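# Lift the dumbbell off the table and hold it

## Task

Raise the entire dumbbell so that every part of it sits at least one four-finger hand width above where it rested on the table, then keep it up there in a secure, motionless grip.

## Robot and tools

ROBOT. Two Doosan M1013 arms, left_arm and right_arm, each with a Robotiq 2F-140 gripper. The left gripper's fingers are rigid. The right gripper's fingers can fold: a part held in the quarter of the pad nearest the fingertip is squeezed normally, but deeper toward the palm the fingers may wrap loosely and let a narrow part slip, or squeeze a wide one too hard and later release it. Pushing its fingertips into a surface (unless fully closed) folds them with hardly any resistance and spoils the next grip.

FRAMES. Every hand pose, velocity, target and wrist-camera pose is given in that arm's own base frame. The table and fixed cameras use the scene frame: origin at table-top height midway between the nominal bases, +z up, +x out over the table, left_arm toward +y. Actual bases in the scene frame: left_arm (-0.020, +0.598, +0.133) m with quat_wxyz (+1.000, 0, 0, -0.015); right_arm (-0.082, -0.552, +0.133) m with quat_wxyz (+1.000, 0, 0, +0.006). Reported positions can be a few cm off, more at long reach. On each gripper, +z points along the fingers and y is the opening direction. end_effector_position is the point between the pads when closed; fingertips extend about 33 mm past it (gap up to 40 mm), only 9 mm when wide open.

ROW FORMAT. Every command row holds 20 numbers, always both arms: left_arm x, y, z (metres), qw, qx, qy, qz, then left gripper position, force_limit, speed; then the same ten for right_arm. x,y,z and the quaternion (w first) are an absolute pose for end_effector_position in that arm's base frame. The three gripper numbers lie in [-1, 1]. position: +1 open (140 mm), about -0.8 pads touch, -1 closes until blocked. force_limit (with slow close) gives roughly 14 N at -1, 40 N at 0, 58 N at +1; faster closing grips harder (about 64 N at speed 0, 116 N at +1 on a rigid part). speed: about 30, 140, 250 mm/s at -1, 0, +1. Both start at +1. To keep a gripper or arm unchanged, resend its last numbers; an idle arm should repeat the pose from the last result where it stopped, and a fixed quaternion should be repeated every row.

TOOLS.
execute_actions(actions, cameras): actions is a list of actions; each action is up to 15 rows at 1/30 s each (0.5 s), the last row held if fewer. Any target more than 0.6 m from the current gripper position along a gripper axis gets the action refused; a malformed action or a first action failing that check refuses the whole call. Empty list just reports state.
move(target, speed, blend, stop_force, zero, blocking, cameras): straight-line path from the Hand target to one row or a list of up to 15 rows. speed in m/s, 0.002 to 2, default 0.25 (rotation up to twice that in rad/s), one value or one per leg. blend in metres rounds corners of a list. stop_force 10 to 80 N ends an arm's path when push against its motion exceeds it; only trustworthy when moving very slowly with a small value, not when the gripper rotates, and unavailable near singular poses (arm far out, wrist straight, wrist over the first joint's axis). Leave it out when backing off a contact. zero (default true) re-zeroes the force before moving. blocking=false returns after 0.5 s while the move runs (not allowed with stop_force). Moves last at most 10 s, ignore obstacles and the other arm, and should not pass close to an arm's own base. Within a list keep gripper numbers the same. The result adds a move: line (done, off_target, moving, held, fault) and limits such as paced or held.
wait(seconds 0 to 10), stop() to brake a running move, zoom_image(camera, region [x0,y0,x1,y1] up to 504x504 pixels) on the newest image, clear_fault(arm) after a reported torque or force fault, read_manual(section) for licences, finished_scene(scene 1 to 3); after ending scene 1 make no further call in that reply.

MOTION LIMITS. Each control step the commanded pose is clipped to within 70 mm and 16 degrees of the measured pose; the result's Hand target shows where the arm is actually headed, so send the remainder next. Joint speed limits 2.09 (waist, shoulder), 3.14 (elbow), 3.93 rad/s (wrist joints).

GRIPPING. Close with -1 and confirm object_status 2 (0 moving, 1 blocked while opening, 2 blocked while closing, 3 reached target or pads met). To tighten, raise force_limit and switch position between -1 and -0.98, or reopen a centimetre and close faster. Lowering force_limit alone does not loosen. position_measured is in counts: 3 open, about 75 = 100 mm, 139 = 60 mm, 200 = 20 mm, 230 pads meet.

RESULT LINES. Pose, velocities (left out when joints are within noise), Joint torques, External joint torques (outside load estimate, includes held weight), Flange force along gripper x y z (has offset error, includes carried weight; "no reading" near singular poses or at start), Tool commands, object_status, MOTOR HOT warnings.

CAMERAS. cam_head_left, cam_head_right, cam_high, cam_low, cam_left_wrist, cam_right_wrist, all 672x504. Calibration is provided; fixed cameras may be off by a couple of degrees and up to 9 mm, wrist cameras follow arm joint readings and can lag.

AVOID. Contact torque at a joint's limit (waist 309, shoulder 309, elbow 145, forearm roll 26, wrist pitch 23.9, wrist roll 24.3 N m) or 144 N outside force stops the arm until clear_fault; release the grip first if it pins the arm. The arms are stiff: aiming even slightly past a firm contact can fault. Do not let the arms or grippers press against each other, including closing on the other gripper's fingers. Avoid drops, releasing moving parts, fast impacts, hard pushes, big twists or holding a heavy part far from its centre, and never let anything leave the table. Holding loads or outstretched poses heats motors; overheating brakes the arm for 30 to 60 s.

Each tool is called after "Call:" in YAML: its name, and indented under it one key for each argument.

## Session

Call:
execute_actions:
  actions: []

Scene clock: 0.00 s.
left_arm: end_effector_position=(+0.9205, -0.4559, +0.1564) position_measured=3 object_status=3 end_effector_quat_wxyz=(-0.025, -0.559, +0.805, -0.198) | right_arm: end_effector_position=(+0.5627, +0.1887, +0.2657) position_measured=3 object_status=3 end_effector_quat_wxyz=(-0.002, +0.922, -0.385, -0.027)
Joint positions: left_arm=[-0.414 0.684 1.196 -0.303 0.961 3.221] | right_arm=[0.245 0.118 1.763 0.038 1.302 2.596]
Joint velocities: within noise
Joint torques (N m): no reading
External joint torques (N m): no reading
Flange force (N): no reading
Hand target: left_arm +0.9205, -0.4559, +0.1564; -0.025, -0.559, +0.805, -0.198 | right_arm +0.5627, +0.1887, +0.2657; -0.002, +0.922, -0.385, -0.027
Tool commands: left_gripper/position=+1.0 left_gripper/force_limit=+1.0 left_gripper/speed=+1.0 right_gripper/position=+1.0 right_gripper/force_limit=+1.0 right_gripper/speed=+1.0
camera_calibration:
cam_left_wrist: T_world_to_cam=[[-0.905932, 0.294647, -0.30409, 1.02541], [0.29013, 0.955039, 0.0610418, 0.162685], [0.308404, -0.0329258, -0.950686, -0.00947455], [0, 0, 0, 1]] pos_world=[0.884677, -0.457818, 0.29288]
cam_right_wrist: T_world_to_cam=[[-0.716972, -0.69563, 0.045275, 0.528041], [-0.632825, 0.676728, 0.376261, 0.135877], [-0.292378, 0.241117, -0.925407, 0.508791], [0, 0, 0, 1]] pos_world=[0.613336, 0.152692, 0.395807]

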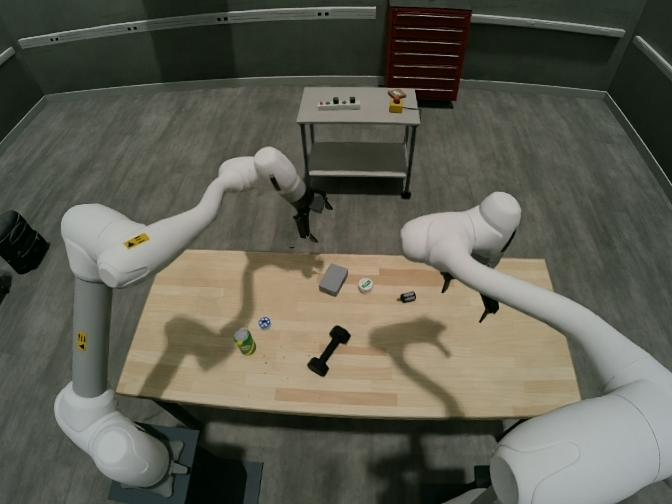

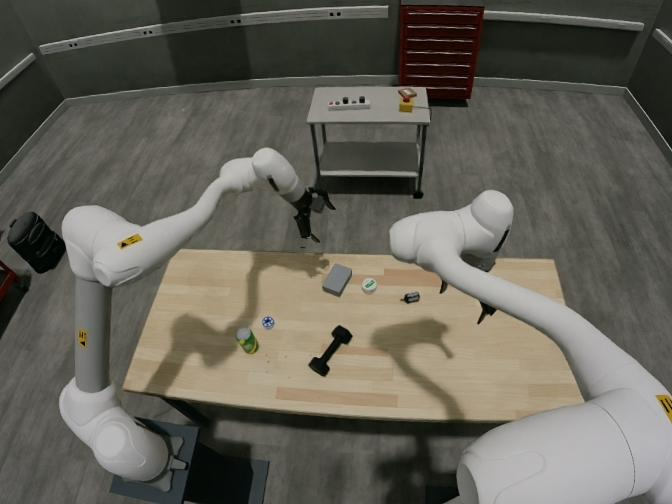

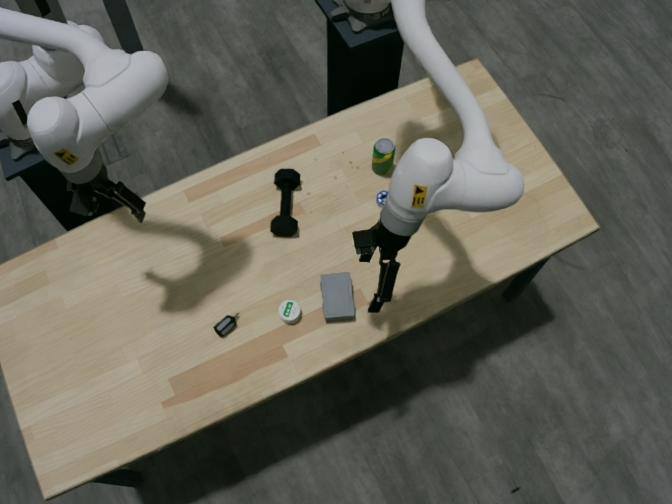

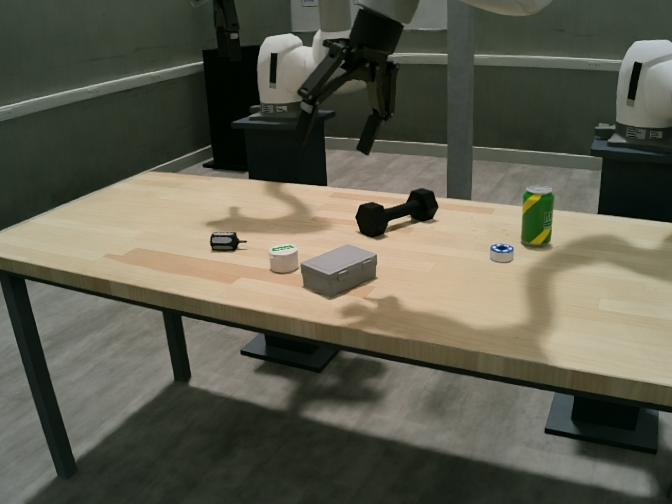

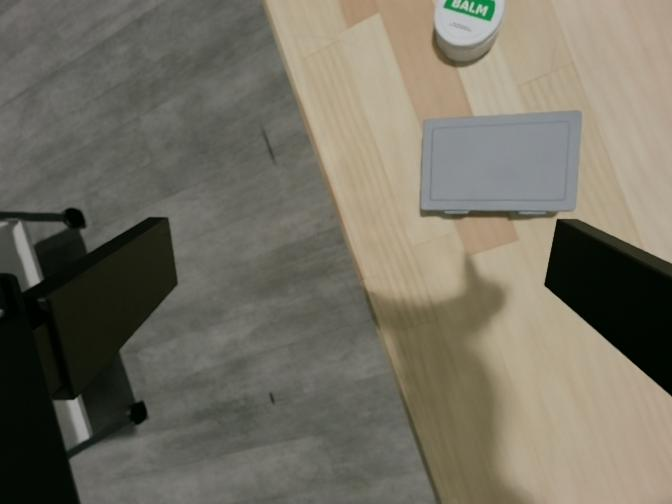

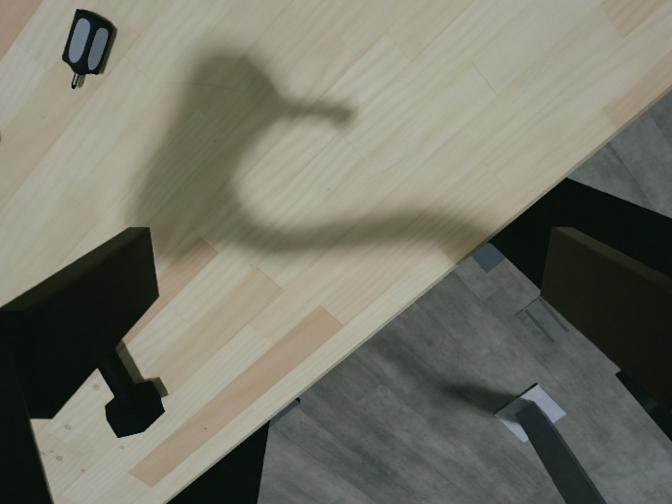

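Call:
move:
  target: [0.9205,-0.4559,0.1564,-0.025,-0.559,0.805,-0.198,1,1,1,0.565,0.595,0.14,0,0.968,-0.25,0,1,1,0]
  cameras: ["cam_high","cam_low","cam_right_wrist"]

Scene clock: 13.50 s.
left_arm: end_effector_position=(+0.9205, -0.4559, +0.1564) position_measured=3 object_status=3 end_effector_quat_wxyz=(-0.025, -0.559, +0.805, -0.198) | right_arm: end_effector_position=(+0.5650, +0.5950, +0.1401) position_measured=3 object_status=3 end_effector_quat_wxyz=(+0.000, +0.968, -0.250, +0.000)
Joint positions: left_arm=[-0.414 0.685 1.195 -0.302 0.963 3.22] | right_arm=[0.769 0.515 1.459 0 1.167 2.845]
Joint velocities: within noise
Joint torques (N m): left_arm=[-1.2 -103.08 -39.84 3.32 -0.53 0.27] | right_arm=[0.75 -85 -40.62 3.48 -0.21 0.38]
External joint torques (N m): left_arm=[1.08 -5.76 -1.55 0 -0.21 -0.29] | right_arm=[-0.42 -5.91 1.53 0.5 0.19 -0.38]
Flange force (N): left_arm=[0.5 3.6 -5.8] | right_arm=[-2.2 12.2 -2.6]
Hand target: left_arm +0.9205, -0.4559, +0.1564; -0.025, -0.559, +0.805, -0.198 | right_arm +0.5650, +0.5950, +0.1400; +0.000, +0.968, -0.250, +0.000
Off the commanded pose: left_arm 0.000 m, 0 deg | right_arm 0.000 m, 0 deg.
move: done
camera_calibration:
cam_right_wrist: T_world_to_cam=[[-0.493898, -0.869058, 0.0283247, 0.797502], [-0.816631, 0.474798, 0.328147, 0.140365], [-0.298627, 0.13894, -0.944202, 0.362214], [0, 0, 0, 1]] pos_world=[0.616678, 0.576104, 0.273354]
Images, in order (width x height): cam_high 672x504, cam_low 672x504, cam_right_wrist 672x504.

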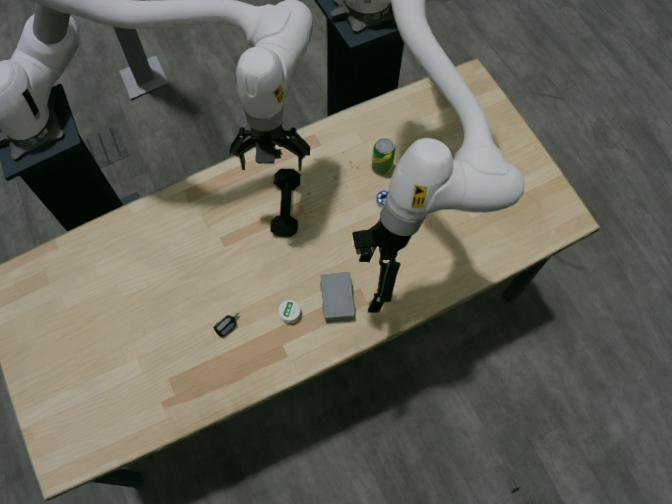

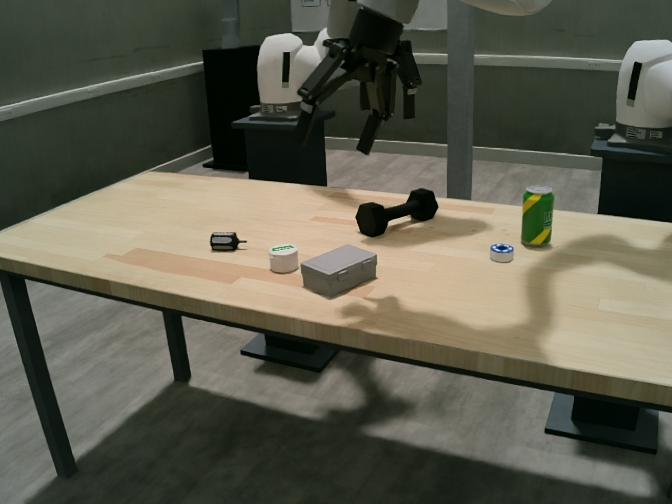

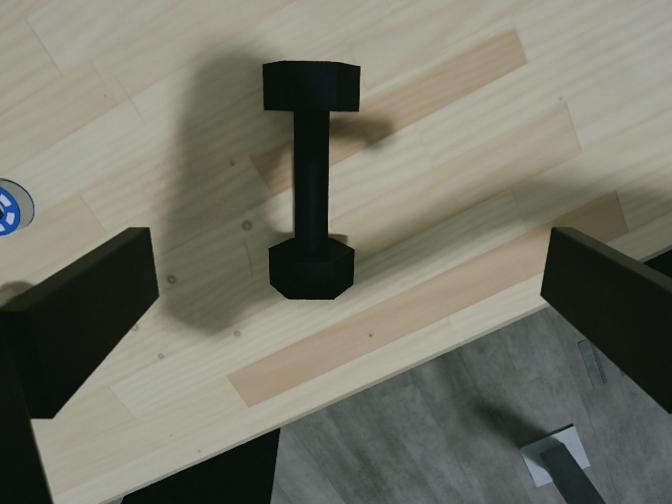

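Call:
move:
  target: [0.9205,-0.4559,0.1564,-0.025,-0.559,0.805,-0.198,1,1,1,0.571,0.62,-0.01,0,0.968,-0.25,0,0.1,0.5,-0.5]
  speed: 0.15
  cameras: ["cam_high","cam_low","cam_right_wrist"]

Call:
zoom_image:
  camera: "cam_low"
  region: [330, 110, 470, 250]

Scene clock: 22.80 s.
left_arm: end_effector_position=(+0.9205, -0.4559, +0.1564) position_measured=3 object_status=3 end_effector_quat_wxyz=(-0.025, -0.559, +0.805, -0.198) | right_arm: end_effector_position=(+0.5710, +0.6200, -0.0100) position_measured=117 object_status=3 end_effector_quat_wxyz=(+0.000, +0.968, -0.250, +0.000)
Joint positions: left_arm=[-0.414 0.685 1.195 -0.302 0.963 3.22] | right_arm=[0.786 0.665 1.511 0 0.966 2.862]
Joint velocities: within noise
Joint torques (N m): left_arm=[-1.01 -103.35 -39.83 3.28 -0.57 0.29] | right_arm=[0.82 -94.44 -36.56 3 -0.18 0.4]
External joint torques (N m): left_arm=[1.15 -5.57 -1.62 0.05 -0.18 -0.3] | right_arm=[0.29 -5.17 1.68 0.56 0.17 -0.4]
Flange force (N): left_arm=[0.5 3.1 -5.6] | right_arm=[-2.4 10.5 -4.2]
Hand target: left_arm +0.9205, -0.4559, +0.1564; -0.025, -0.559, +0.805, -0.198 | right_arm +0.5710, +0.6200, -0.0100; +0.000, +0.968, -0.250, +0.000
Off the commanded pose: left_arm 0.000 m, 0 deg | right_arm 0.000 m, 0 deg.
move: done
camera_calibration:
cam_right_wrist: T_world_to_cam=[[-0.493857, -0.869077, 0.0284535, 0.826413], [-0.816621, 0.474793, 0.328179, 0.182642], [-0.298723, 0.138838, -0.944187, 0.218927], [0, 0, 0, 1]] pos_world=[0.622678, 0.601104, 0.123254]
Images, in order (width x height): cam_high 672x504, cam_low 672x504, cam_right_wrist 672x504.

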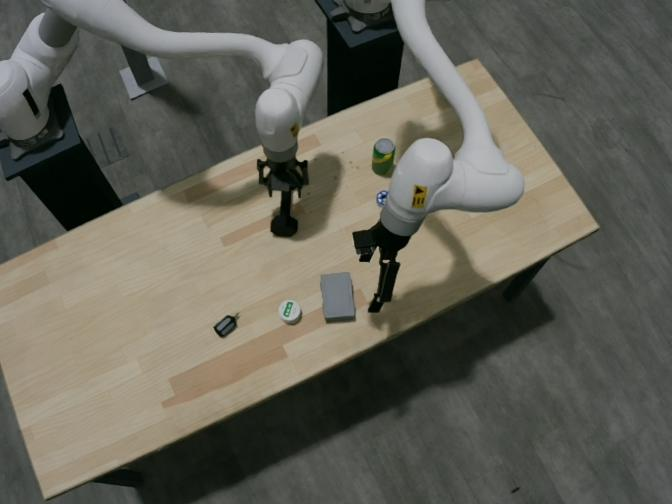

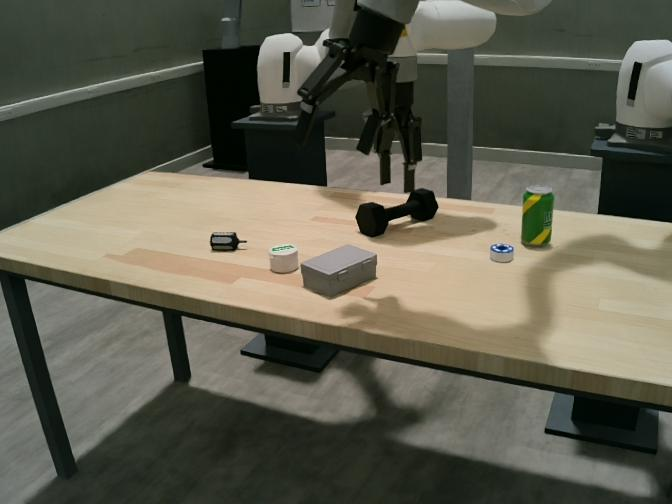

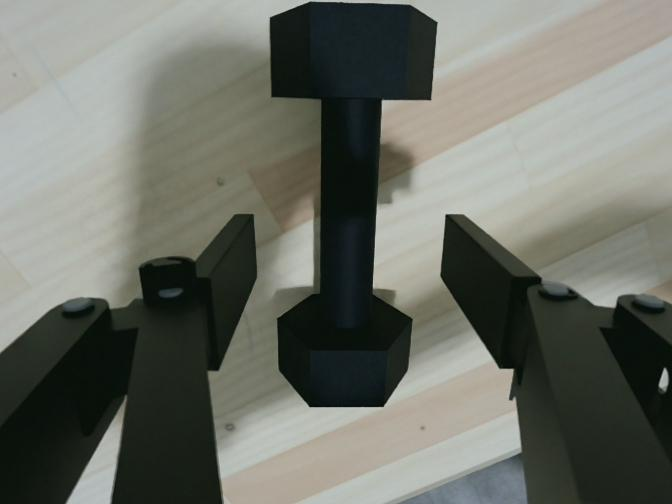

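Scaled by 3.600 from the camera's 672x504 image, which has a finer 960x720 frame.

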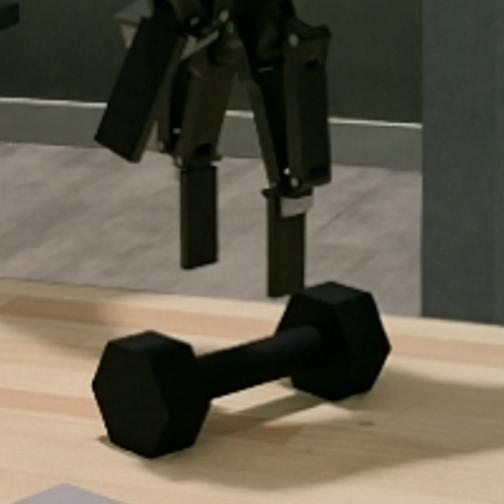

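Call:
move:
  target: [0.9205,-0.4559,0.1564,-0.025,-0.559,0.805,-0.198,1,1,1,0.570,0.62,-0.055,0,0.9659,-0.2588,0,0.1,0.5,-0.5]
  speed: 0.06
  cameras: ["cam_low","cam_right_wrist"]

Call:
zoom_image:
  camera: "cam_low"
  region: [340, 140, 450, 250]

Scene clock: 32.83 s.
left_arm: end_effector_position=(+0.9205, -0.4559, +0.1564) position_measured=3 object_status=3 end_effector_quat_wxyz=(-0.025, -0.559, +0.805, -0.198) | right_arm: end_effector_position=(+0.5700, +0.6200, -0.0550) position_measured=117 object_status=3 end_effector_quat_wxyz=(+0.000, +0.966, -0.259, +0.000)
Joint positions: left_arm=[-0.414 0.685 1.195 -0.302 0.963 3.22] | right_arm=[0.786 0.707 1.532 0 0.903 2.881]
Joint velocities: within noise
Joint torques (N m): left_arm=[-1.17 -103.49 -39.82 3.3 -0.56 0.27] | right_arm=[0.88 -95.57 -34.56 2.87 -0.19 0.39]
External joint torques (N m): left_arm=[1.49 -5 -1.44 0.01 -0.18 -0.28] | right_arm=[-0.18 -6.09 1.2 0.53 0.17 -0.39]
Flange force (N): left_arm=[-0.1 2.8 -5.2] | right_arm=[-1.6 10.4 -5.9]
Hand target: left_arm +0.9205, -0.4559, +0.1564; -0.025, -0.559, +0.805, -0.198 | right_arm +0.5700, +0.6200, -0.0550; +0.000, +0.966, -0.259, +0.000
Off the commanded pose: left_arm 0.000 m, 0 deg | right_arm 0.000 m, 0 deg.
move: done
camera_calibration:
cam_right_wrist: T_world_to_cam=[[-0.509554, -0.859969, 0.0284312, 0.830539], [-0.807884, 0.48954, 0.328137, 0.182471], [-0.296106, 0.144234, -0.944202, 0.171407], [0, 0, 0, 1]] pos_world=[0.621374, 0.600188, 0.0783542]
Images, in order (width x height): cam_low 672x504, cam_right_wrist 672x504.

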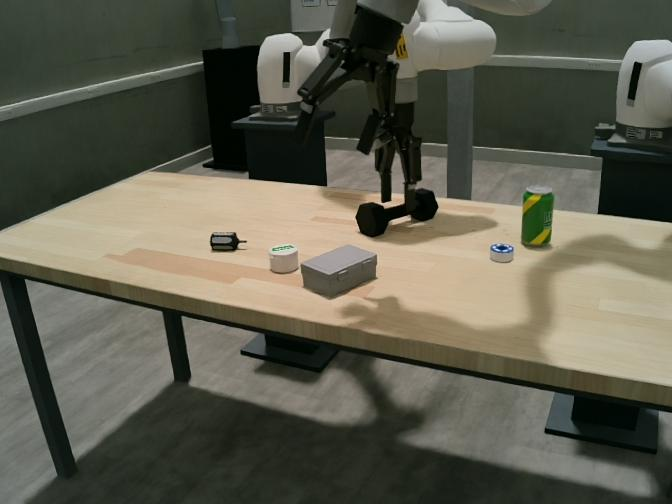

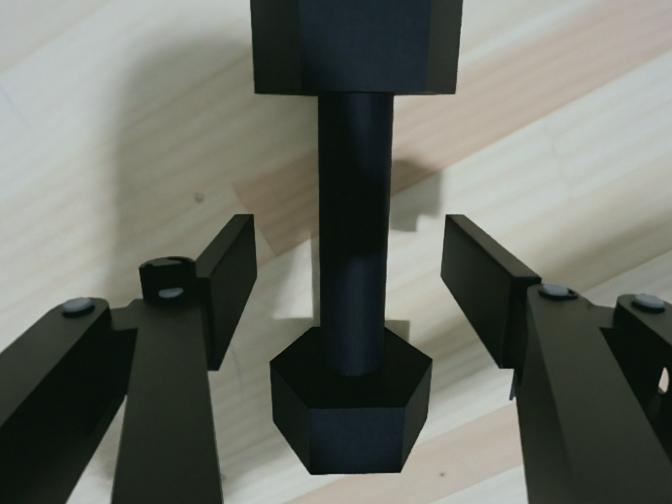

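Scaled by 4.582 from the camera's 672x504 image, which has a finer 960x720 frame.

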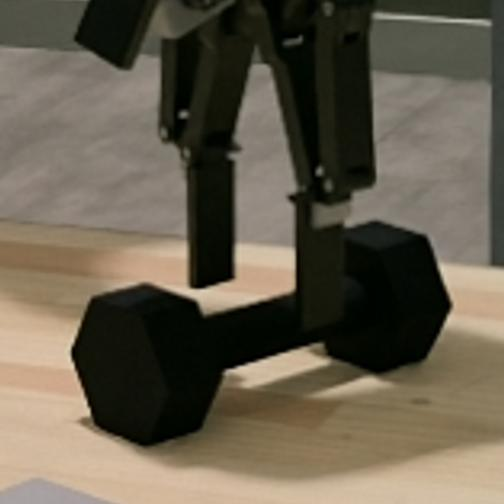

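Call:
move:
  target: [0.9205,-0.4559,0.1564,-0.025,-0.559,0.805,-0.198,1,1,1,0.570,0.62,-0.071,0,0.9659,-0.2588,0,0.1,0.5,-0.5]
  speed: 0.04
  cameras: ["cam_low","cam_right_wrist"]

Call:
zoom_image:
  camera: "cam_low"
  region: [340, 140, 450, 250]

Scene clock: 38.80 s.
left_arm: end_effector_position=(+0.9205, -0.4559, +0.1564) position_measured=3 object_status=3 end_effector_quat_wxyz=(-0.025, -0.559, +0.805, -0.198) | right_arm: end_effector_position=(+0.5700, +0.6200, -0.0710) position_measured=117 object_status=3 end_effector_quat_wxyz=(+0.000, +0.966, -0.259, +0.000)
Joint positions: left_arm=[-0.414 0.685 1.195 -0.302 0.963 3.22] | right_arm=[0.786 0.723 1.537 0 0.881 2.881]
Joint velocities: within noise
Joint torques (N m): left_arm=[-1.18 -103.17 -39.75 3.27 -0.57 0.3] | right_arm=[0.75 -96.84 -34.03 2.81 -0.14 0.36]
External joint torques (N m): left_arm=[0.66 -5.5 -1.63 0.04 -0.17 -0.32] | right_arm=[-0.09 -5.41 1.29 0.53 0.13 -0.36]
Flange force (N): left_arm=[1.0 3.0 -5.4] | right_arm=[-1.6 9.6 -5.3]
Hand target: left_arm +0.9205, -0.4559, +0.1564; -0.025, -0.559, +0.805, -0.198 | right_arm +0.5700, +0.6200, -0.0710; +0.000, +0.966, -0.259, +0.000
Off the commanded pose: left_arm 0.000 m, 0 deg | right_arm 0.000 m, 0 deg.
move: done
camera_calibration:
cam_right_wrist: T_world_to_cam=[[-0.509538, -0.859977, 0.0284794, 0.830989], [-0.80786, 0.489528, 0.328213, 0.187742], [-0.296197, 0.14423, -0.944174, 0.156263], [0, 0, 0, 1]] pos_world=[0.621374, 0.600188, 0.0622541]
Images, in order (width x height): cam_low 672x504, cam_right_wrist 672x504.

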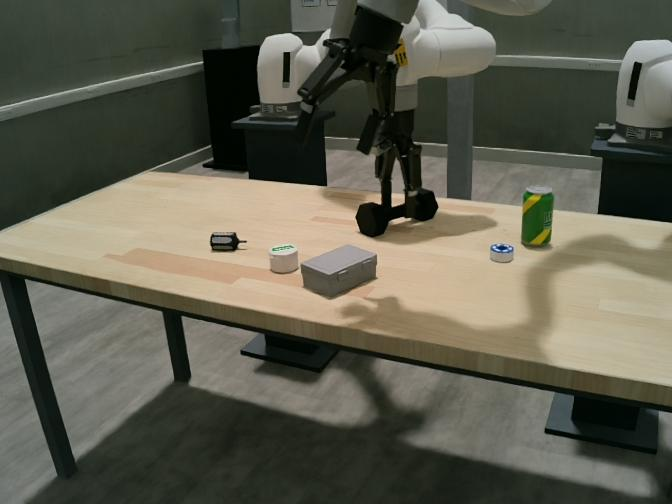

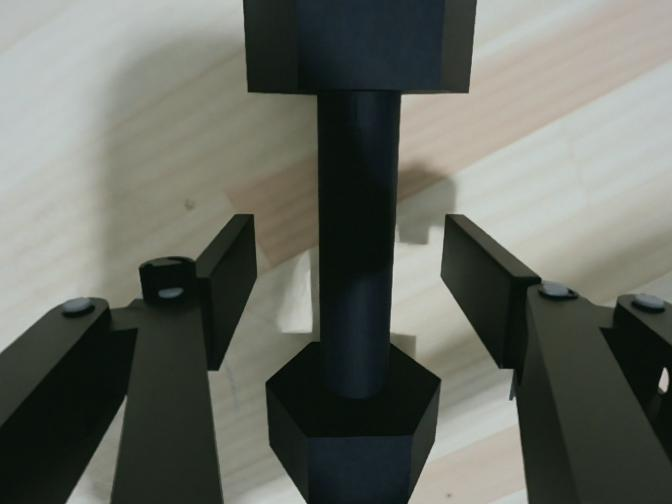

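Scaled by 4.582 from the camera's 672x504 image, which has a finer 960x720 frame.

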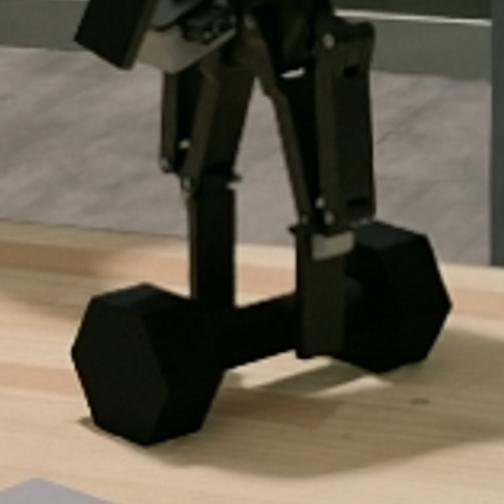

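Call:
move:
  target:
    - [0.9205,-0.4559,0.1564,-0.025,-0.559,0.805,-0.198,1,1,1,0.569,0.618,-0.071,0,0.9659,-0.2588,0,0.1,0.5,-0.5]
    - [0.9205,-0.4559,0.1564,-0.025,-0.559,0.805,-0.198,1,1,1,0.569,0.618,-0.071,0,0.9659,-0.2588,0,-1,1,-1]
  speed: 0.04
  cameras: ["cam_low","cam_right_wrist"]

Call:
zoom_image:
  camera: "cam_low"
  region: [340, 140, 450, 250]

Call:
wait:
  seconds: 1
  cameras: []

Scene clock: 46.33 s.
left_arm: end_effector_position=(+0.9205, -0.4559, +0.1564) position_measured=3 object_status=3 end_effector_quat_wxyz=(-0.025, -0.559, +0.805, -0.198) | right_arm: end_effector_position=(+0.5690, +0.6180, -0.0710) position_measured=190 object_status=0 end_effector_quat_wxyz=(+0.000, +0.966, -0.259, +0.000)
Joint positions: left_arm=[-0.414 0.685 1.195 -0.302 0.963 3.22] | right_arm=[0.786 0.721 1.543 0 0.878 2.88]
Joint velocities: within noise
Joint torques (N m): left_arm=[-1.26 -103.36 -39.93 3.27 -0.62 0.29] | right_arm=[1.28 -85.94 -33.9 3.1 -3.47 0.46]
External joint torques (N m): left_arm=[1.26 -5.38 -1.47 0.05 -0.12 -0.3] | right_arm=[-0.86 -16.11 1.22 0.22 3.46 -0.46]
Flange force (N): left_arm=[0.3 3.1 -5.5] | right_arm=[-2.6 18.8 -20.9]
Hand target: left_arm +0.9205, -0.4559, +0.1564; -0.025, -0.559, +0.805, -0.198 | right_arm +0.5690, +0.6180, -0.0710; +0.000, +0.966, -0.259, +0.000
Off the commanded pose: left_arm 0.000 m, 0 deg | right_arm 0.000 m, 0 deg.
move: done
camera_calibration:
cam_right_wrist: T_world_to_cam=[[-0.509563, -0.859964, 0.0283981, 0.82877], [-0.807846, 0.489521, 0.328259, 0.187873], [-0.296193, 0.144328, -0.944161, 0.156288], [0, 0, 0, 1]] pos_world=[0.620374, 0.598188, 0.0623541]
Images, in order (width x height): cam_low 672x504, cam_right_wrist 672x504.

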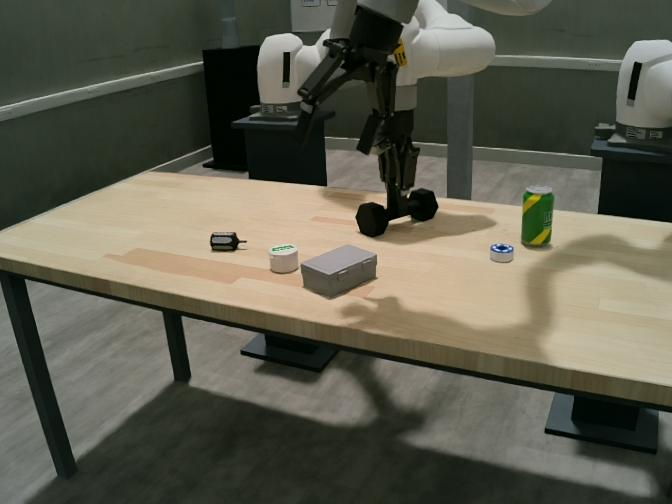

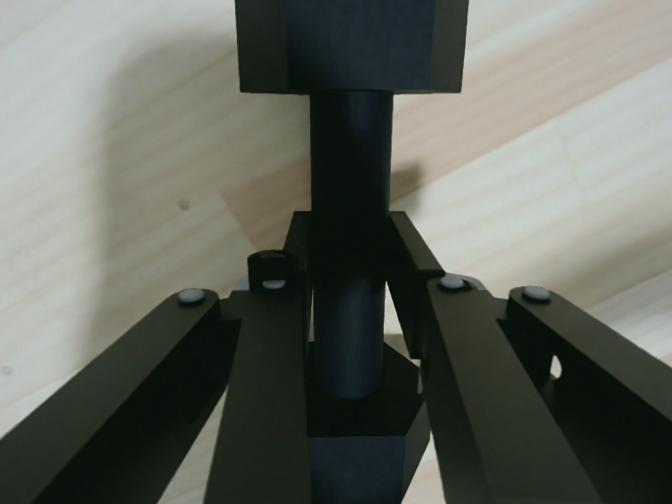

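Scaled by 4.582 from the camera's 672x504 image, which has a finer 960x720 frame.

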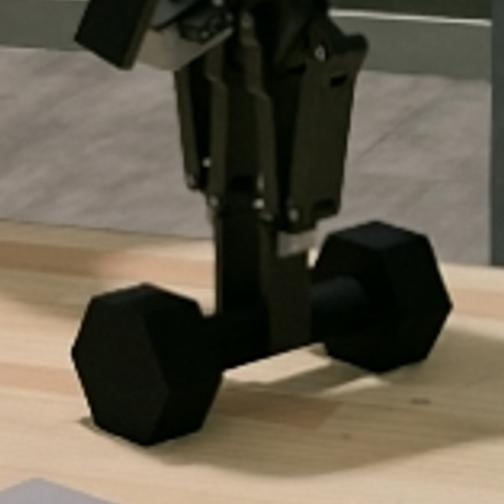

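Scene clock: 47.33 s.
left_arm: end_effector_position=(+0.9205, -0.4559, +0.1564) position_measured=3 object_status=3 end_effector_quat_wxyz=(-0.025, -0.559, +0.805, -0.198) | right_arm: end_effector_position=(+0.5690, +0.6180, -0.0710) position_measured=190 object_status=2 end_effector_quat_wxyz=(+0.000, +0.966, -0.259, +0.000)
Joint positions: left_arm=[-0.414 0.685 1.195 -0.302 0.963 3.22] | right_arm=[0.786 0.721 1.543 0 0.878 2.88]
Joint velocities: within noise
Joint torques (N m): left_arm=[-1.34 -103.3 -39.88 3.31 -0.58 0.31] | right_arm=[1.23 -86.96 -34.09 3.07 -3.39 0.49]
External joint torques (N m): left_arm=[1.58 -5.55 -1.53 0.02 -0.17 -0.33] | right_arm=[-1.23 -15.2 1.34 0.25 3.37 -0.49]
Flange force (N): left_arm=[0.0 3.2 -5.7] | right_arm=[-2.0 18.2 -19.8]
Hand target: left_arm +0.9205, -0.4559, +0.1564; -0.025, -0.559, +0.805, -0.198 | right_arm +0.5690, +0.6180, -0.0710; +0.000, +0.966, -0.259, +0.000
Tool commands: left_gripper/position=+1.0 left_gripper/force_limit=+1.0 left_gripper/speed=+1.0 right_gripper/position=-1.0 right_gripper/force_limit=+1.0 right_gripper/speed=-1.0
Off the commanded pose: left_arm 0.000 m, 0 deg | right_arm 0.000 m, 0 deg.
wait: 1.00 s; at rest by 0.17 s
No camera images: "cameras" was empty.

Call:
move:
  target: [0.9205,-0.4559,0.1564,-0.025,-0.559,0.805,-0.198,1,1,1,0.569,0.618,-0.05,0,0.9659,-0.2588,0,-1,1,-1]
  speed: 0.03
  cameras: ["cam_low","cam_right_wrist"]

Scene clock: 50.73 s.
left_arm: end_effector_position=(+0.9205, -0.4559, +0.1564) position_measured=3 object_status=3 end_effector_quat_wxyz=(-0.025, -0.559, +0.805, -0.198) | right_arm: end_effector_position=(+0.5690, +0.6180, -0.0500) position_measured=190 object_status=2 end_effector_quat_wxyz=(+0.000, +0.966, -0.259, +0.000)
Joint positions: left_arm=[-0.414 0.685 1.195 -0.302 0.963 3.22] | right_arm=[0.786 0.699 1.535 0 0.907 2.88]
Joint velocities: within noise
Joint torques (N m): left_arm=[-1.21 -103.33 -39.76 3.29 -0.56 0.32] | right_arm=[1.05 -101.3 -37.96 2.86 -0.18 0.4]
External joint torques (N m): left_arm=[1.82 -4.92 -1.38 0.03 -0.18 -0.33] | right_arm=[-0.35 0.07 4.46 0.55 0.17 -0.41]
Flange force (N): left_arm=[-0.4 2.8 -5.2] | right_arm=[-1.4 10.5 1.5]
Hand target: left_arm +0.9205, -0.4559, +0.1564; -0.025, -0.559, +0.805, -0.198 | right_arm +0.5690, +0.6180, -0.0500; +0.000, +0.966, -0.259, +0.000
Off the commanded pose: left_arm 0.000 m, 0 deg | right_arm 0.000 m, 0 deg.
move: done
camera_calibration:
cam_right_wrist: T_world_to_cam=[[-0.509538, -0.859977, 0.0284794, 0.828161], [-0.80786, 0.489528, 0.328213, 0.181021], [-0.296197, 0.14423, -0.944174, 0.176083], [0, 0, 0, 1]] pos_world=[0.620374, 0.598188, 0.0832541]
Images, in order (width x height): cam_low 672x504, cam_right_wrist 672x504.

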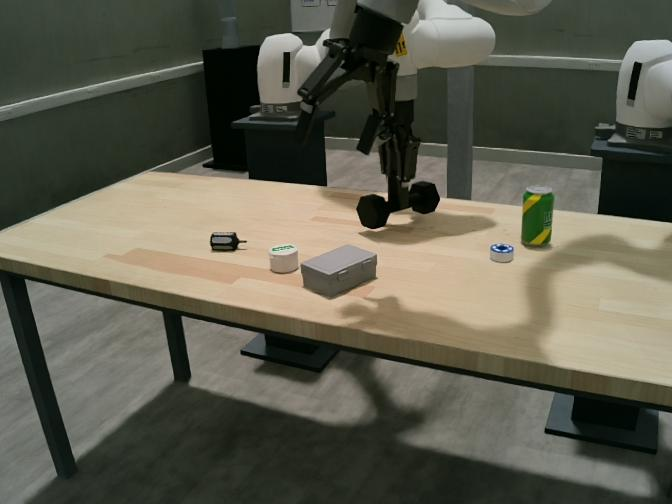

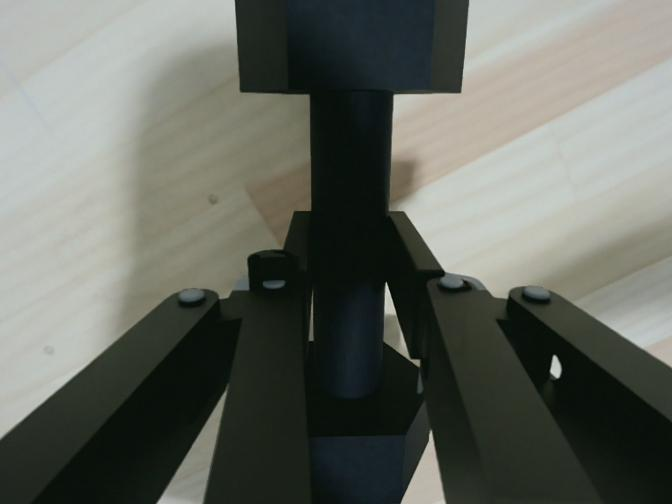

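Call:
move:
  target: [0.9205,-0.4559,0.1564,-0.025,-0.559,0.805,-0.198,1,1,1,0.569,0.618,0.055,0,0.9659,-0.2588,0,-1,1,-1]
  speed: 0.08
  cameras: ["cam_low","cam_right_wrist"]

Call:
wait:
  seconds: 2
  cameras: ["cam_low"]

Scene clock: 55.07 s.
left_arm: end_effector_position=(+0.9205, -0.4559, +0.1564) position_measured=3 object_status=3 end_effector_quat_wxyz=(-0.025, -0.559, +0.805, -0.198) | right_arm: end_effector_position=(+0.5690, +0.6180, +0.0549) position_measured=190 object_status=2 end_effector_quat_wxyz=(+0.000, +0.966, -0.259, +0.000)
Joint positions: left_arm=[-0.414 0.685 1.195 -0.302 0.963 3.22] | right_arm=[0.786 0.605 1.48 0 1.057 2.88]
Joint velocities: within noise
Joint torques (N m): left_arm=[-1.18 -103.27 -39.85 3.3 -0.56 0.33] | right_arm=[0.83 -97.36 -42.12 3.21 -0.25 0.37]
External joint torques (N m): left_arm=[1.44 -5.05 -1.37 0.02 -0.18 -0.35] | right_arm=[-0.46 0.71 5.13 0.56 0.23 -0.37]
Flange force (N): left_arm=[0.1 3.0 -5.2] | right_arm=[-1.5 11.2 3.7]
Hand target: left_arm +0.9205, -0.4559, +0.1564; -0.025, -0.559, +0.805, -0.198 | right_arm +0.5690, +0.6180, +0.0550; +0.000, +0.966, -0.259, +0.000
Off the commanded pose: left_arm 0.000 m, 0 deg | right_arm 0.000 m, 0 deg.
move: done
camera_calibration:
cam_right_wrist: T_world_to_cam=[[-0.509538, -0.859977, 0.0284794, 0.825171], [-0.80786, 0.489528, 0.328213, 0.146558], [-0.296197, 0.14423, -0.944174, 0.275221], [0, 0, 0, 1]] pos_world=[0.620374, 0.598188, 0.188254]
Images, in order (width x height): cam_low 672x504, cam_right_wrist 672x504.

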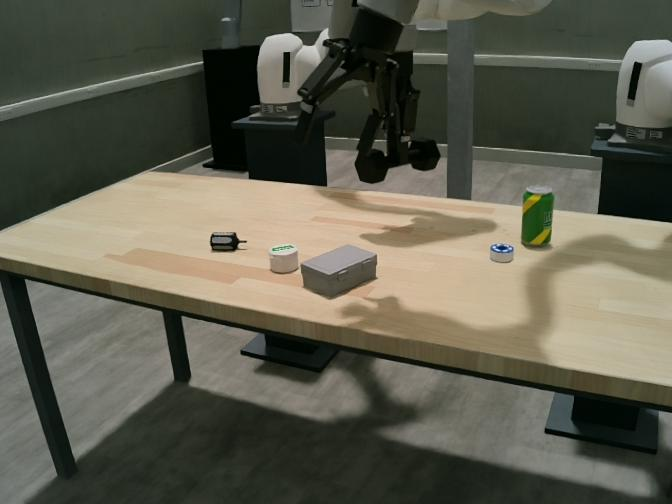

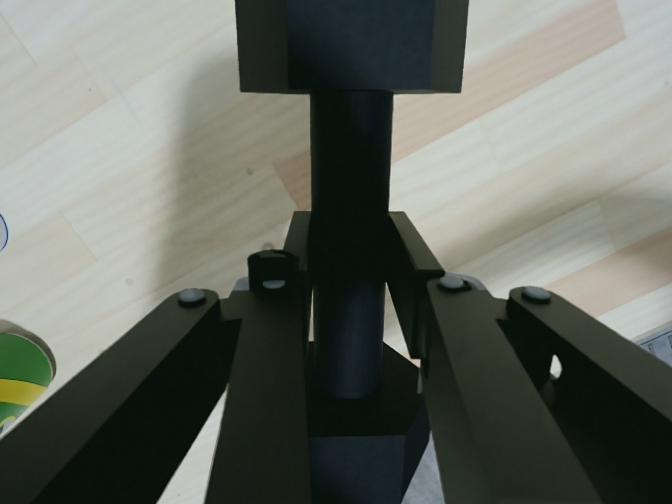

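Scene clock: 57.07 s.
left_arm: end_effector_position=(+0.9205, -0.4559, +0.1564) position_measured=3 object_status=3 end_effector_quat_wxyz=(-0.025, -0.559, +0.805, -0.198) | right_arm: end_effector_position=(+0.5690, +0.6180, +0.0550) position_measured=190 object_status=2 end_effector_quat_wxyz=(+0.000, +0.966, -0.259, +0.000)
Joint positions: left_arm=[-0.414 0.685 1.195 -0.302 0.963 3.22] | right_arm=[0.786 0.605 1.48 0 1.057 2.88]
Joint velocities: within noise
Joint torques (N m): left_arm=[-1.15 -103.46 -39.84 3.28 -0.61 0.28] | right_arm=[0.78 -97.31 -42.12 3.2 -0.26 0.4]
External joint torques (N m): left_arm=[0.96 -4.36 -1.19 0.01 -0.12 -0.3] | right_arm=[-0.52 0.42 5.08 0.57 0.24 -0.4]
Flange force (N): left_arm=[0.4 2.6 -4.4] | right_arm=[-1.5 11.5 3.4]
Hand target: left_arm +0.9205, -0.4559, +0.1564; -0.025, -0.559, +0.805, -0.198 | right_arm +0.5690, +0.6180, +0.0550; +0.000, +0.966, -0.259, +0.000
Tool commands: left_gripper/position=+1.0 left_gripper/force_limit=+1.0 left_gripper/speed=+1.0 right_gripper/position=-1.0 right_gripper/force_limit=+1.0 right_gripper/speed=-1.0
Off the commanded pose: left_arm 0.000 m, 0 deg | right_arm 0.000 m, 0 deg.
wait: 2.00 s; at rest by 0.17 s
Images, in order (width x height): cam_low 672x504.

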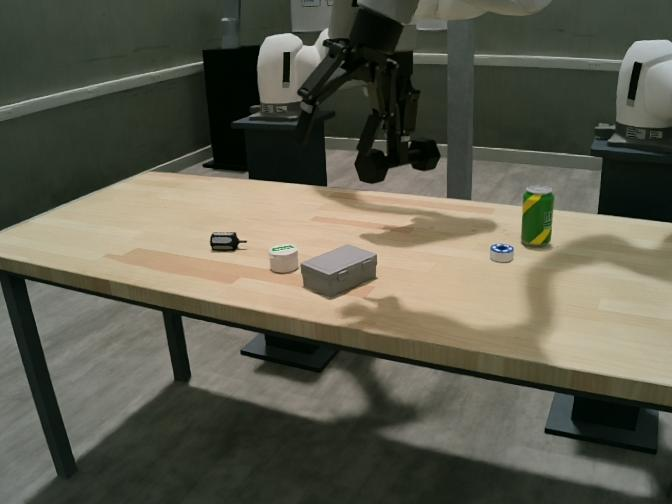

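Call:
finished_scene:
  scene: 3

The scene is finished: the task was done.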